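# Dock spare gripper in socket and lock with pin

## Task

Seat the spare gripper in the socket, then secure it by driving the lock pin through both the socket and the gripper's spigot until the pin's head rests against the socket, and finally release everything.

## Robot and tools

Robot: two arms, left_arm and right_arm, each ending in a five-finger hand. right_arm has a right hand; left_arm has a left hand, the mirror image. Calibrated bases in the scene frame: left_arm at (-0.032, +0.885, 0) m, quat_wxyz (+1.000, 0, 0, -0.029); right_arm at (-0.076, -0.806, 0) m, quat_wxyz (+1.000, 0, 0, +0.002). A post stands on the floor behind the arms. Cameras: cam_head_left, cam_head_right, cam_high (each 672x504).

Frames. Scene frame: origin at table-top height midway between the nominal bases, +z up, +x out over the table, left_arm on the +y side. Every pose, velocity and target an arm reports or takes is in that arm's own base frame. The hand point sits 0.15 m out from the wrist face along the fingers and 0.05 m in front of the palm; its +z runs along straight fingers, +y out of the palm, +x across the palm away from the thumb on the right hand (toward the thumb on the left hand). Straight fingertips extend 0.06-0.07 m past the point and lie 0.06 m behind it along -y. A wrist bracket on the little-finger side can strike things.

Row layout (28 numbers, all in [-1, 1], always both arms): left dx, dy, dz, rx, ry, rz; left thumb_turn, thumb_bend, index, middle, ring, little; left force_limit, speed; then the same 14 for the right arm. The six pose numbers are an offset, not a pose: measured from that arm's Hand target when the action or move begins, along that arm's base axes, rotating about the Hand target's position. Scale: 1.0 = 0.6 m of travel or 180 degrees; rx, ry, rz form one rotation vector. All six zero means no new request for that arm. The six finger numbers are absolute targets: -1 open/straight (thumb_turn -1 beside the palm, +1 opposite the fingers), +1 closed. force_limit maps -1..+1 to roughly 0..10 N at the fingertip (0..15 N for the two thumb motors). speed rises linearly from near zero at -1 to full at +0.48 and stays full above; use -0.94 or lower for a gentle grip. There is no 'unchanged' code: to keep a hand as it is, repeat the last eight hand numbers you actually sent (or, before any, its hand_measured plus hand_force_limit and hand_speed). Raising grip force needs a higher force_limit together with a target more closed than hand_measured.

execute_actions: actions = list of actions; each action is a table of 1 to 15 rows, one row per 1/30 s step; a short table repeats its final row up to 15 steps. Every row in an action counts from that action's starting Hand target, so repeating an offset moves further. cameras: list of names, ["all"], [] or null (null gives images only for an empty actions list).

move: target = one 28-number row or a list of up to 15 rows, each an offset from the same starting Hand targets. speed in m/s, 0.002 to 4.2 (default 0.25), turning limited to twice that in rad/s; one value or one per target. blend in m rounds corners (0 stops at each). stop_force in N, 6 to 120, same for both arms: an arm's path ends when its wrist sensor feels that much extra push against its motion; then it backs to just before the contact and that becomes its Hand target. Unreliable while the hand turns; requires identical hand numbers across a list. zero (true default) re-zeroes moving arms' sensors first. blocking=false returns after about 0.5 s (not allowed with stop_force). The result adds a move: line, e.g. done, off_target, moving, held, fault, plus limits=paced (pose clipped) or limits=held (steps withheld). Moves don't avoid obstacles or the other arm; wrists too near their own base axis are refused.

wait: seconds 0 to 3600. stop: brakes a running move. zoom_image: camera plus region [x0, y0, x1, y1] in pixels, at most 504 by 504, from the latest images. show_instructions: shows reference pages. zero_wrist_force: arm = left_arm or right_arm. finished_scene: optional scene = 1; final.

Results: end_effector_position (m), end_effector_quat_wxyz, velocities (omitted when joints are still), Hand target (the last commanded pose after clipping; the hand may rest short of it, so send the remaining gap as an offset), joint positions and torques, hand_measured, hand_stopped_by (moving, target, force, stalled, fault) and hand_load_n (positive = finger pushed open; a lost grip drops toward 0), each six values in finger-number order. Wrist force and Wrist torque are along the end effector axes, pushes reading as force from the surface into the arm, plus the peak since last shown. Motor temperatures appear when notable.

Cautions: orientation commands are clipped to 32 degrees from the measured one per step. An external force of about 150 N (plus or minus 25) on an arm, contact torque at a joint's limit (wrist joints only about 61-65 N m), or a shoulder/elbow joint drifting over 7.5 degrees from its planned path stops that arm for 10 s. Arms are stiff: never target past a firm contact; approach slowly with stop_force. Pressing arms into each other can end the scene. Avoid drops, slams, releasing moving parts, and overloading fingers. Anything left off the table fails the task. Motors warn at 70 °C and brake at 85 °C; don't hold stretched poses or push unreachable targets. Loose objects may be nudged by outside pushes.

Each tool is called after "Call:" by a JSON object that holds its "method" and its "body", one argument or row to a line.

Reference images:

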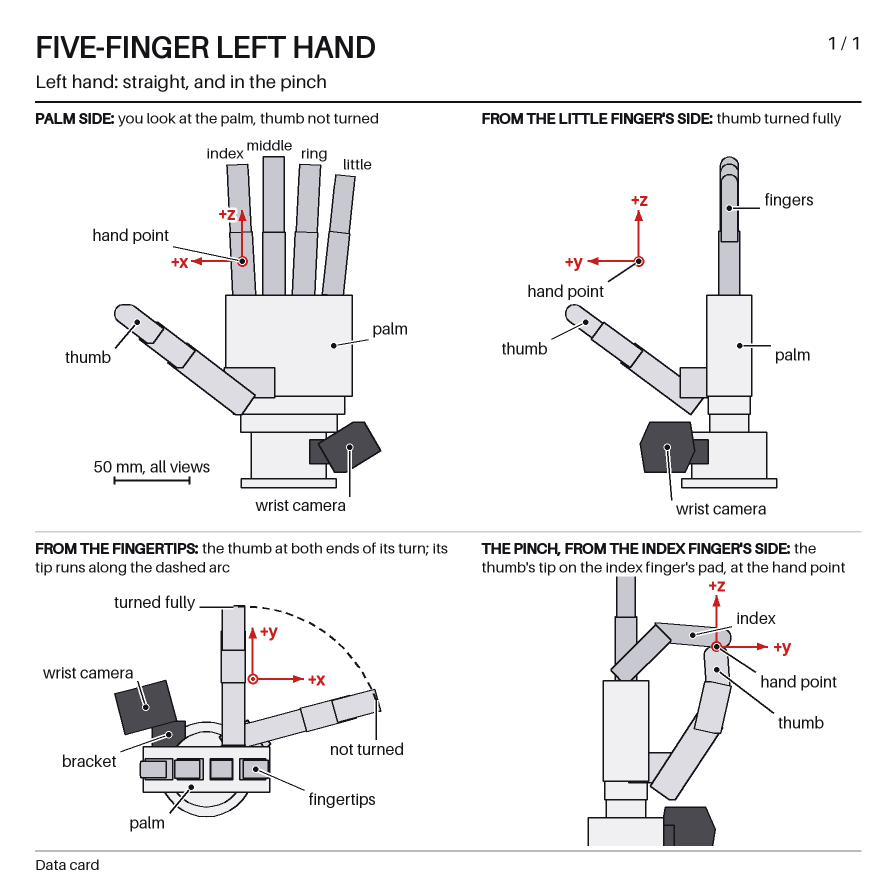

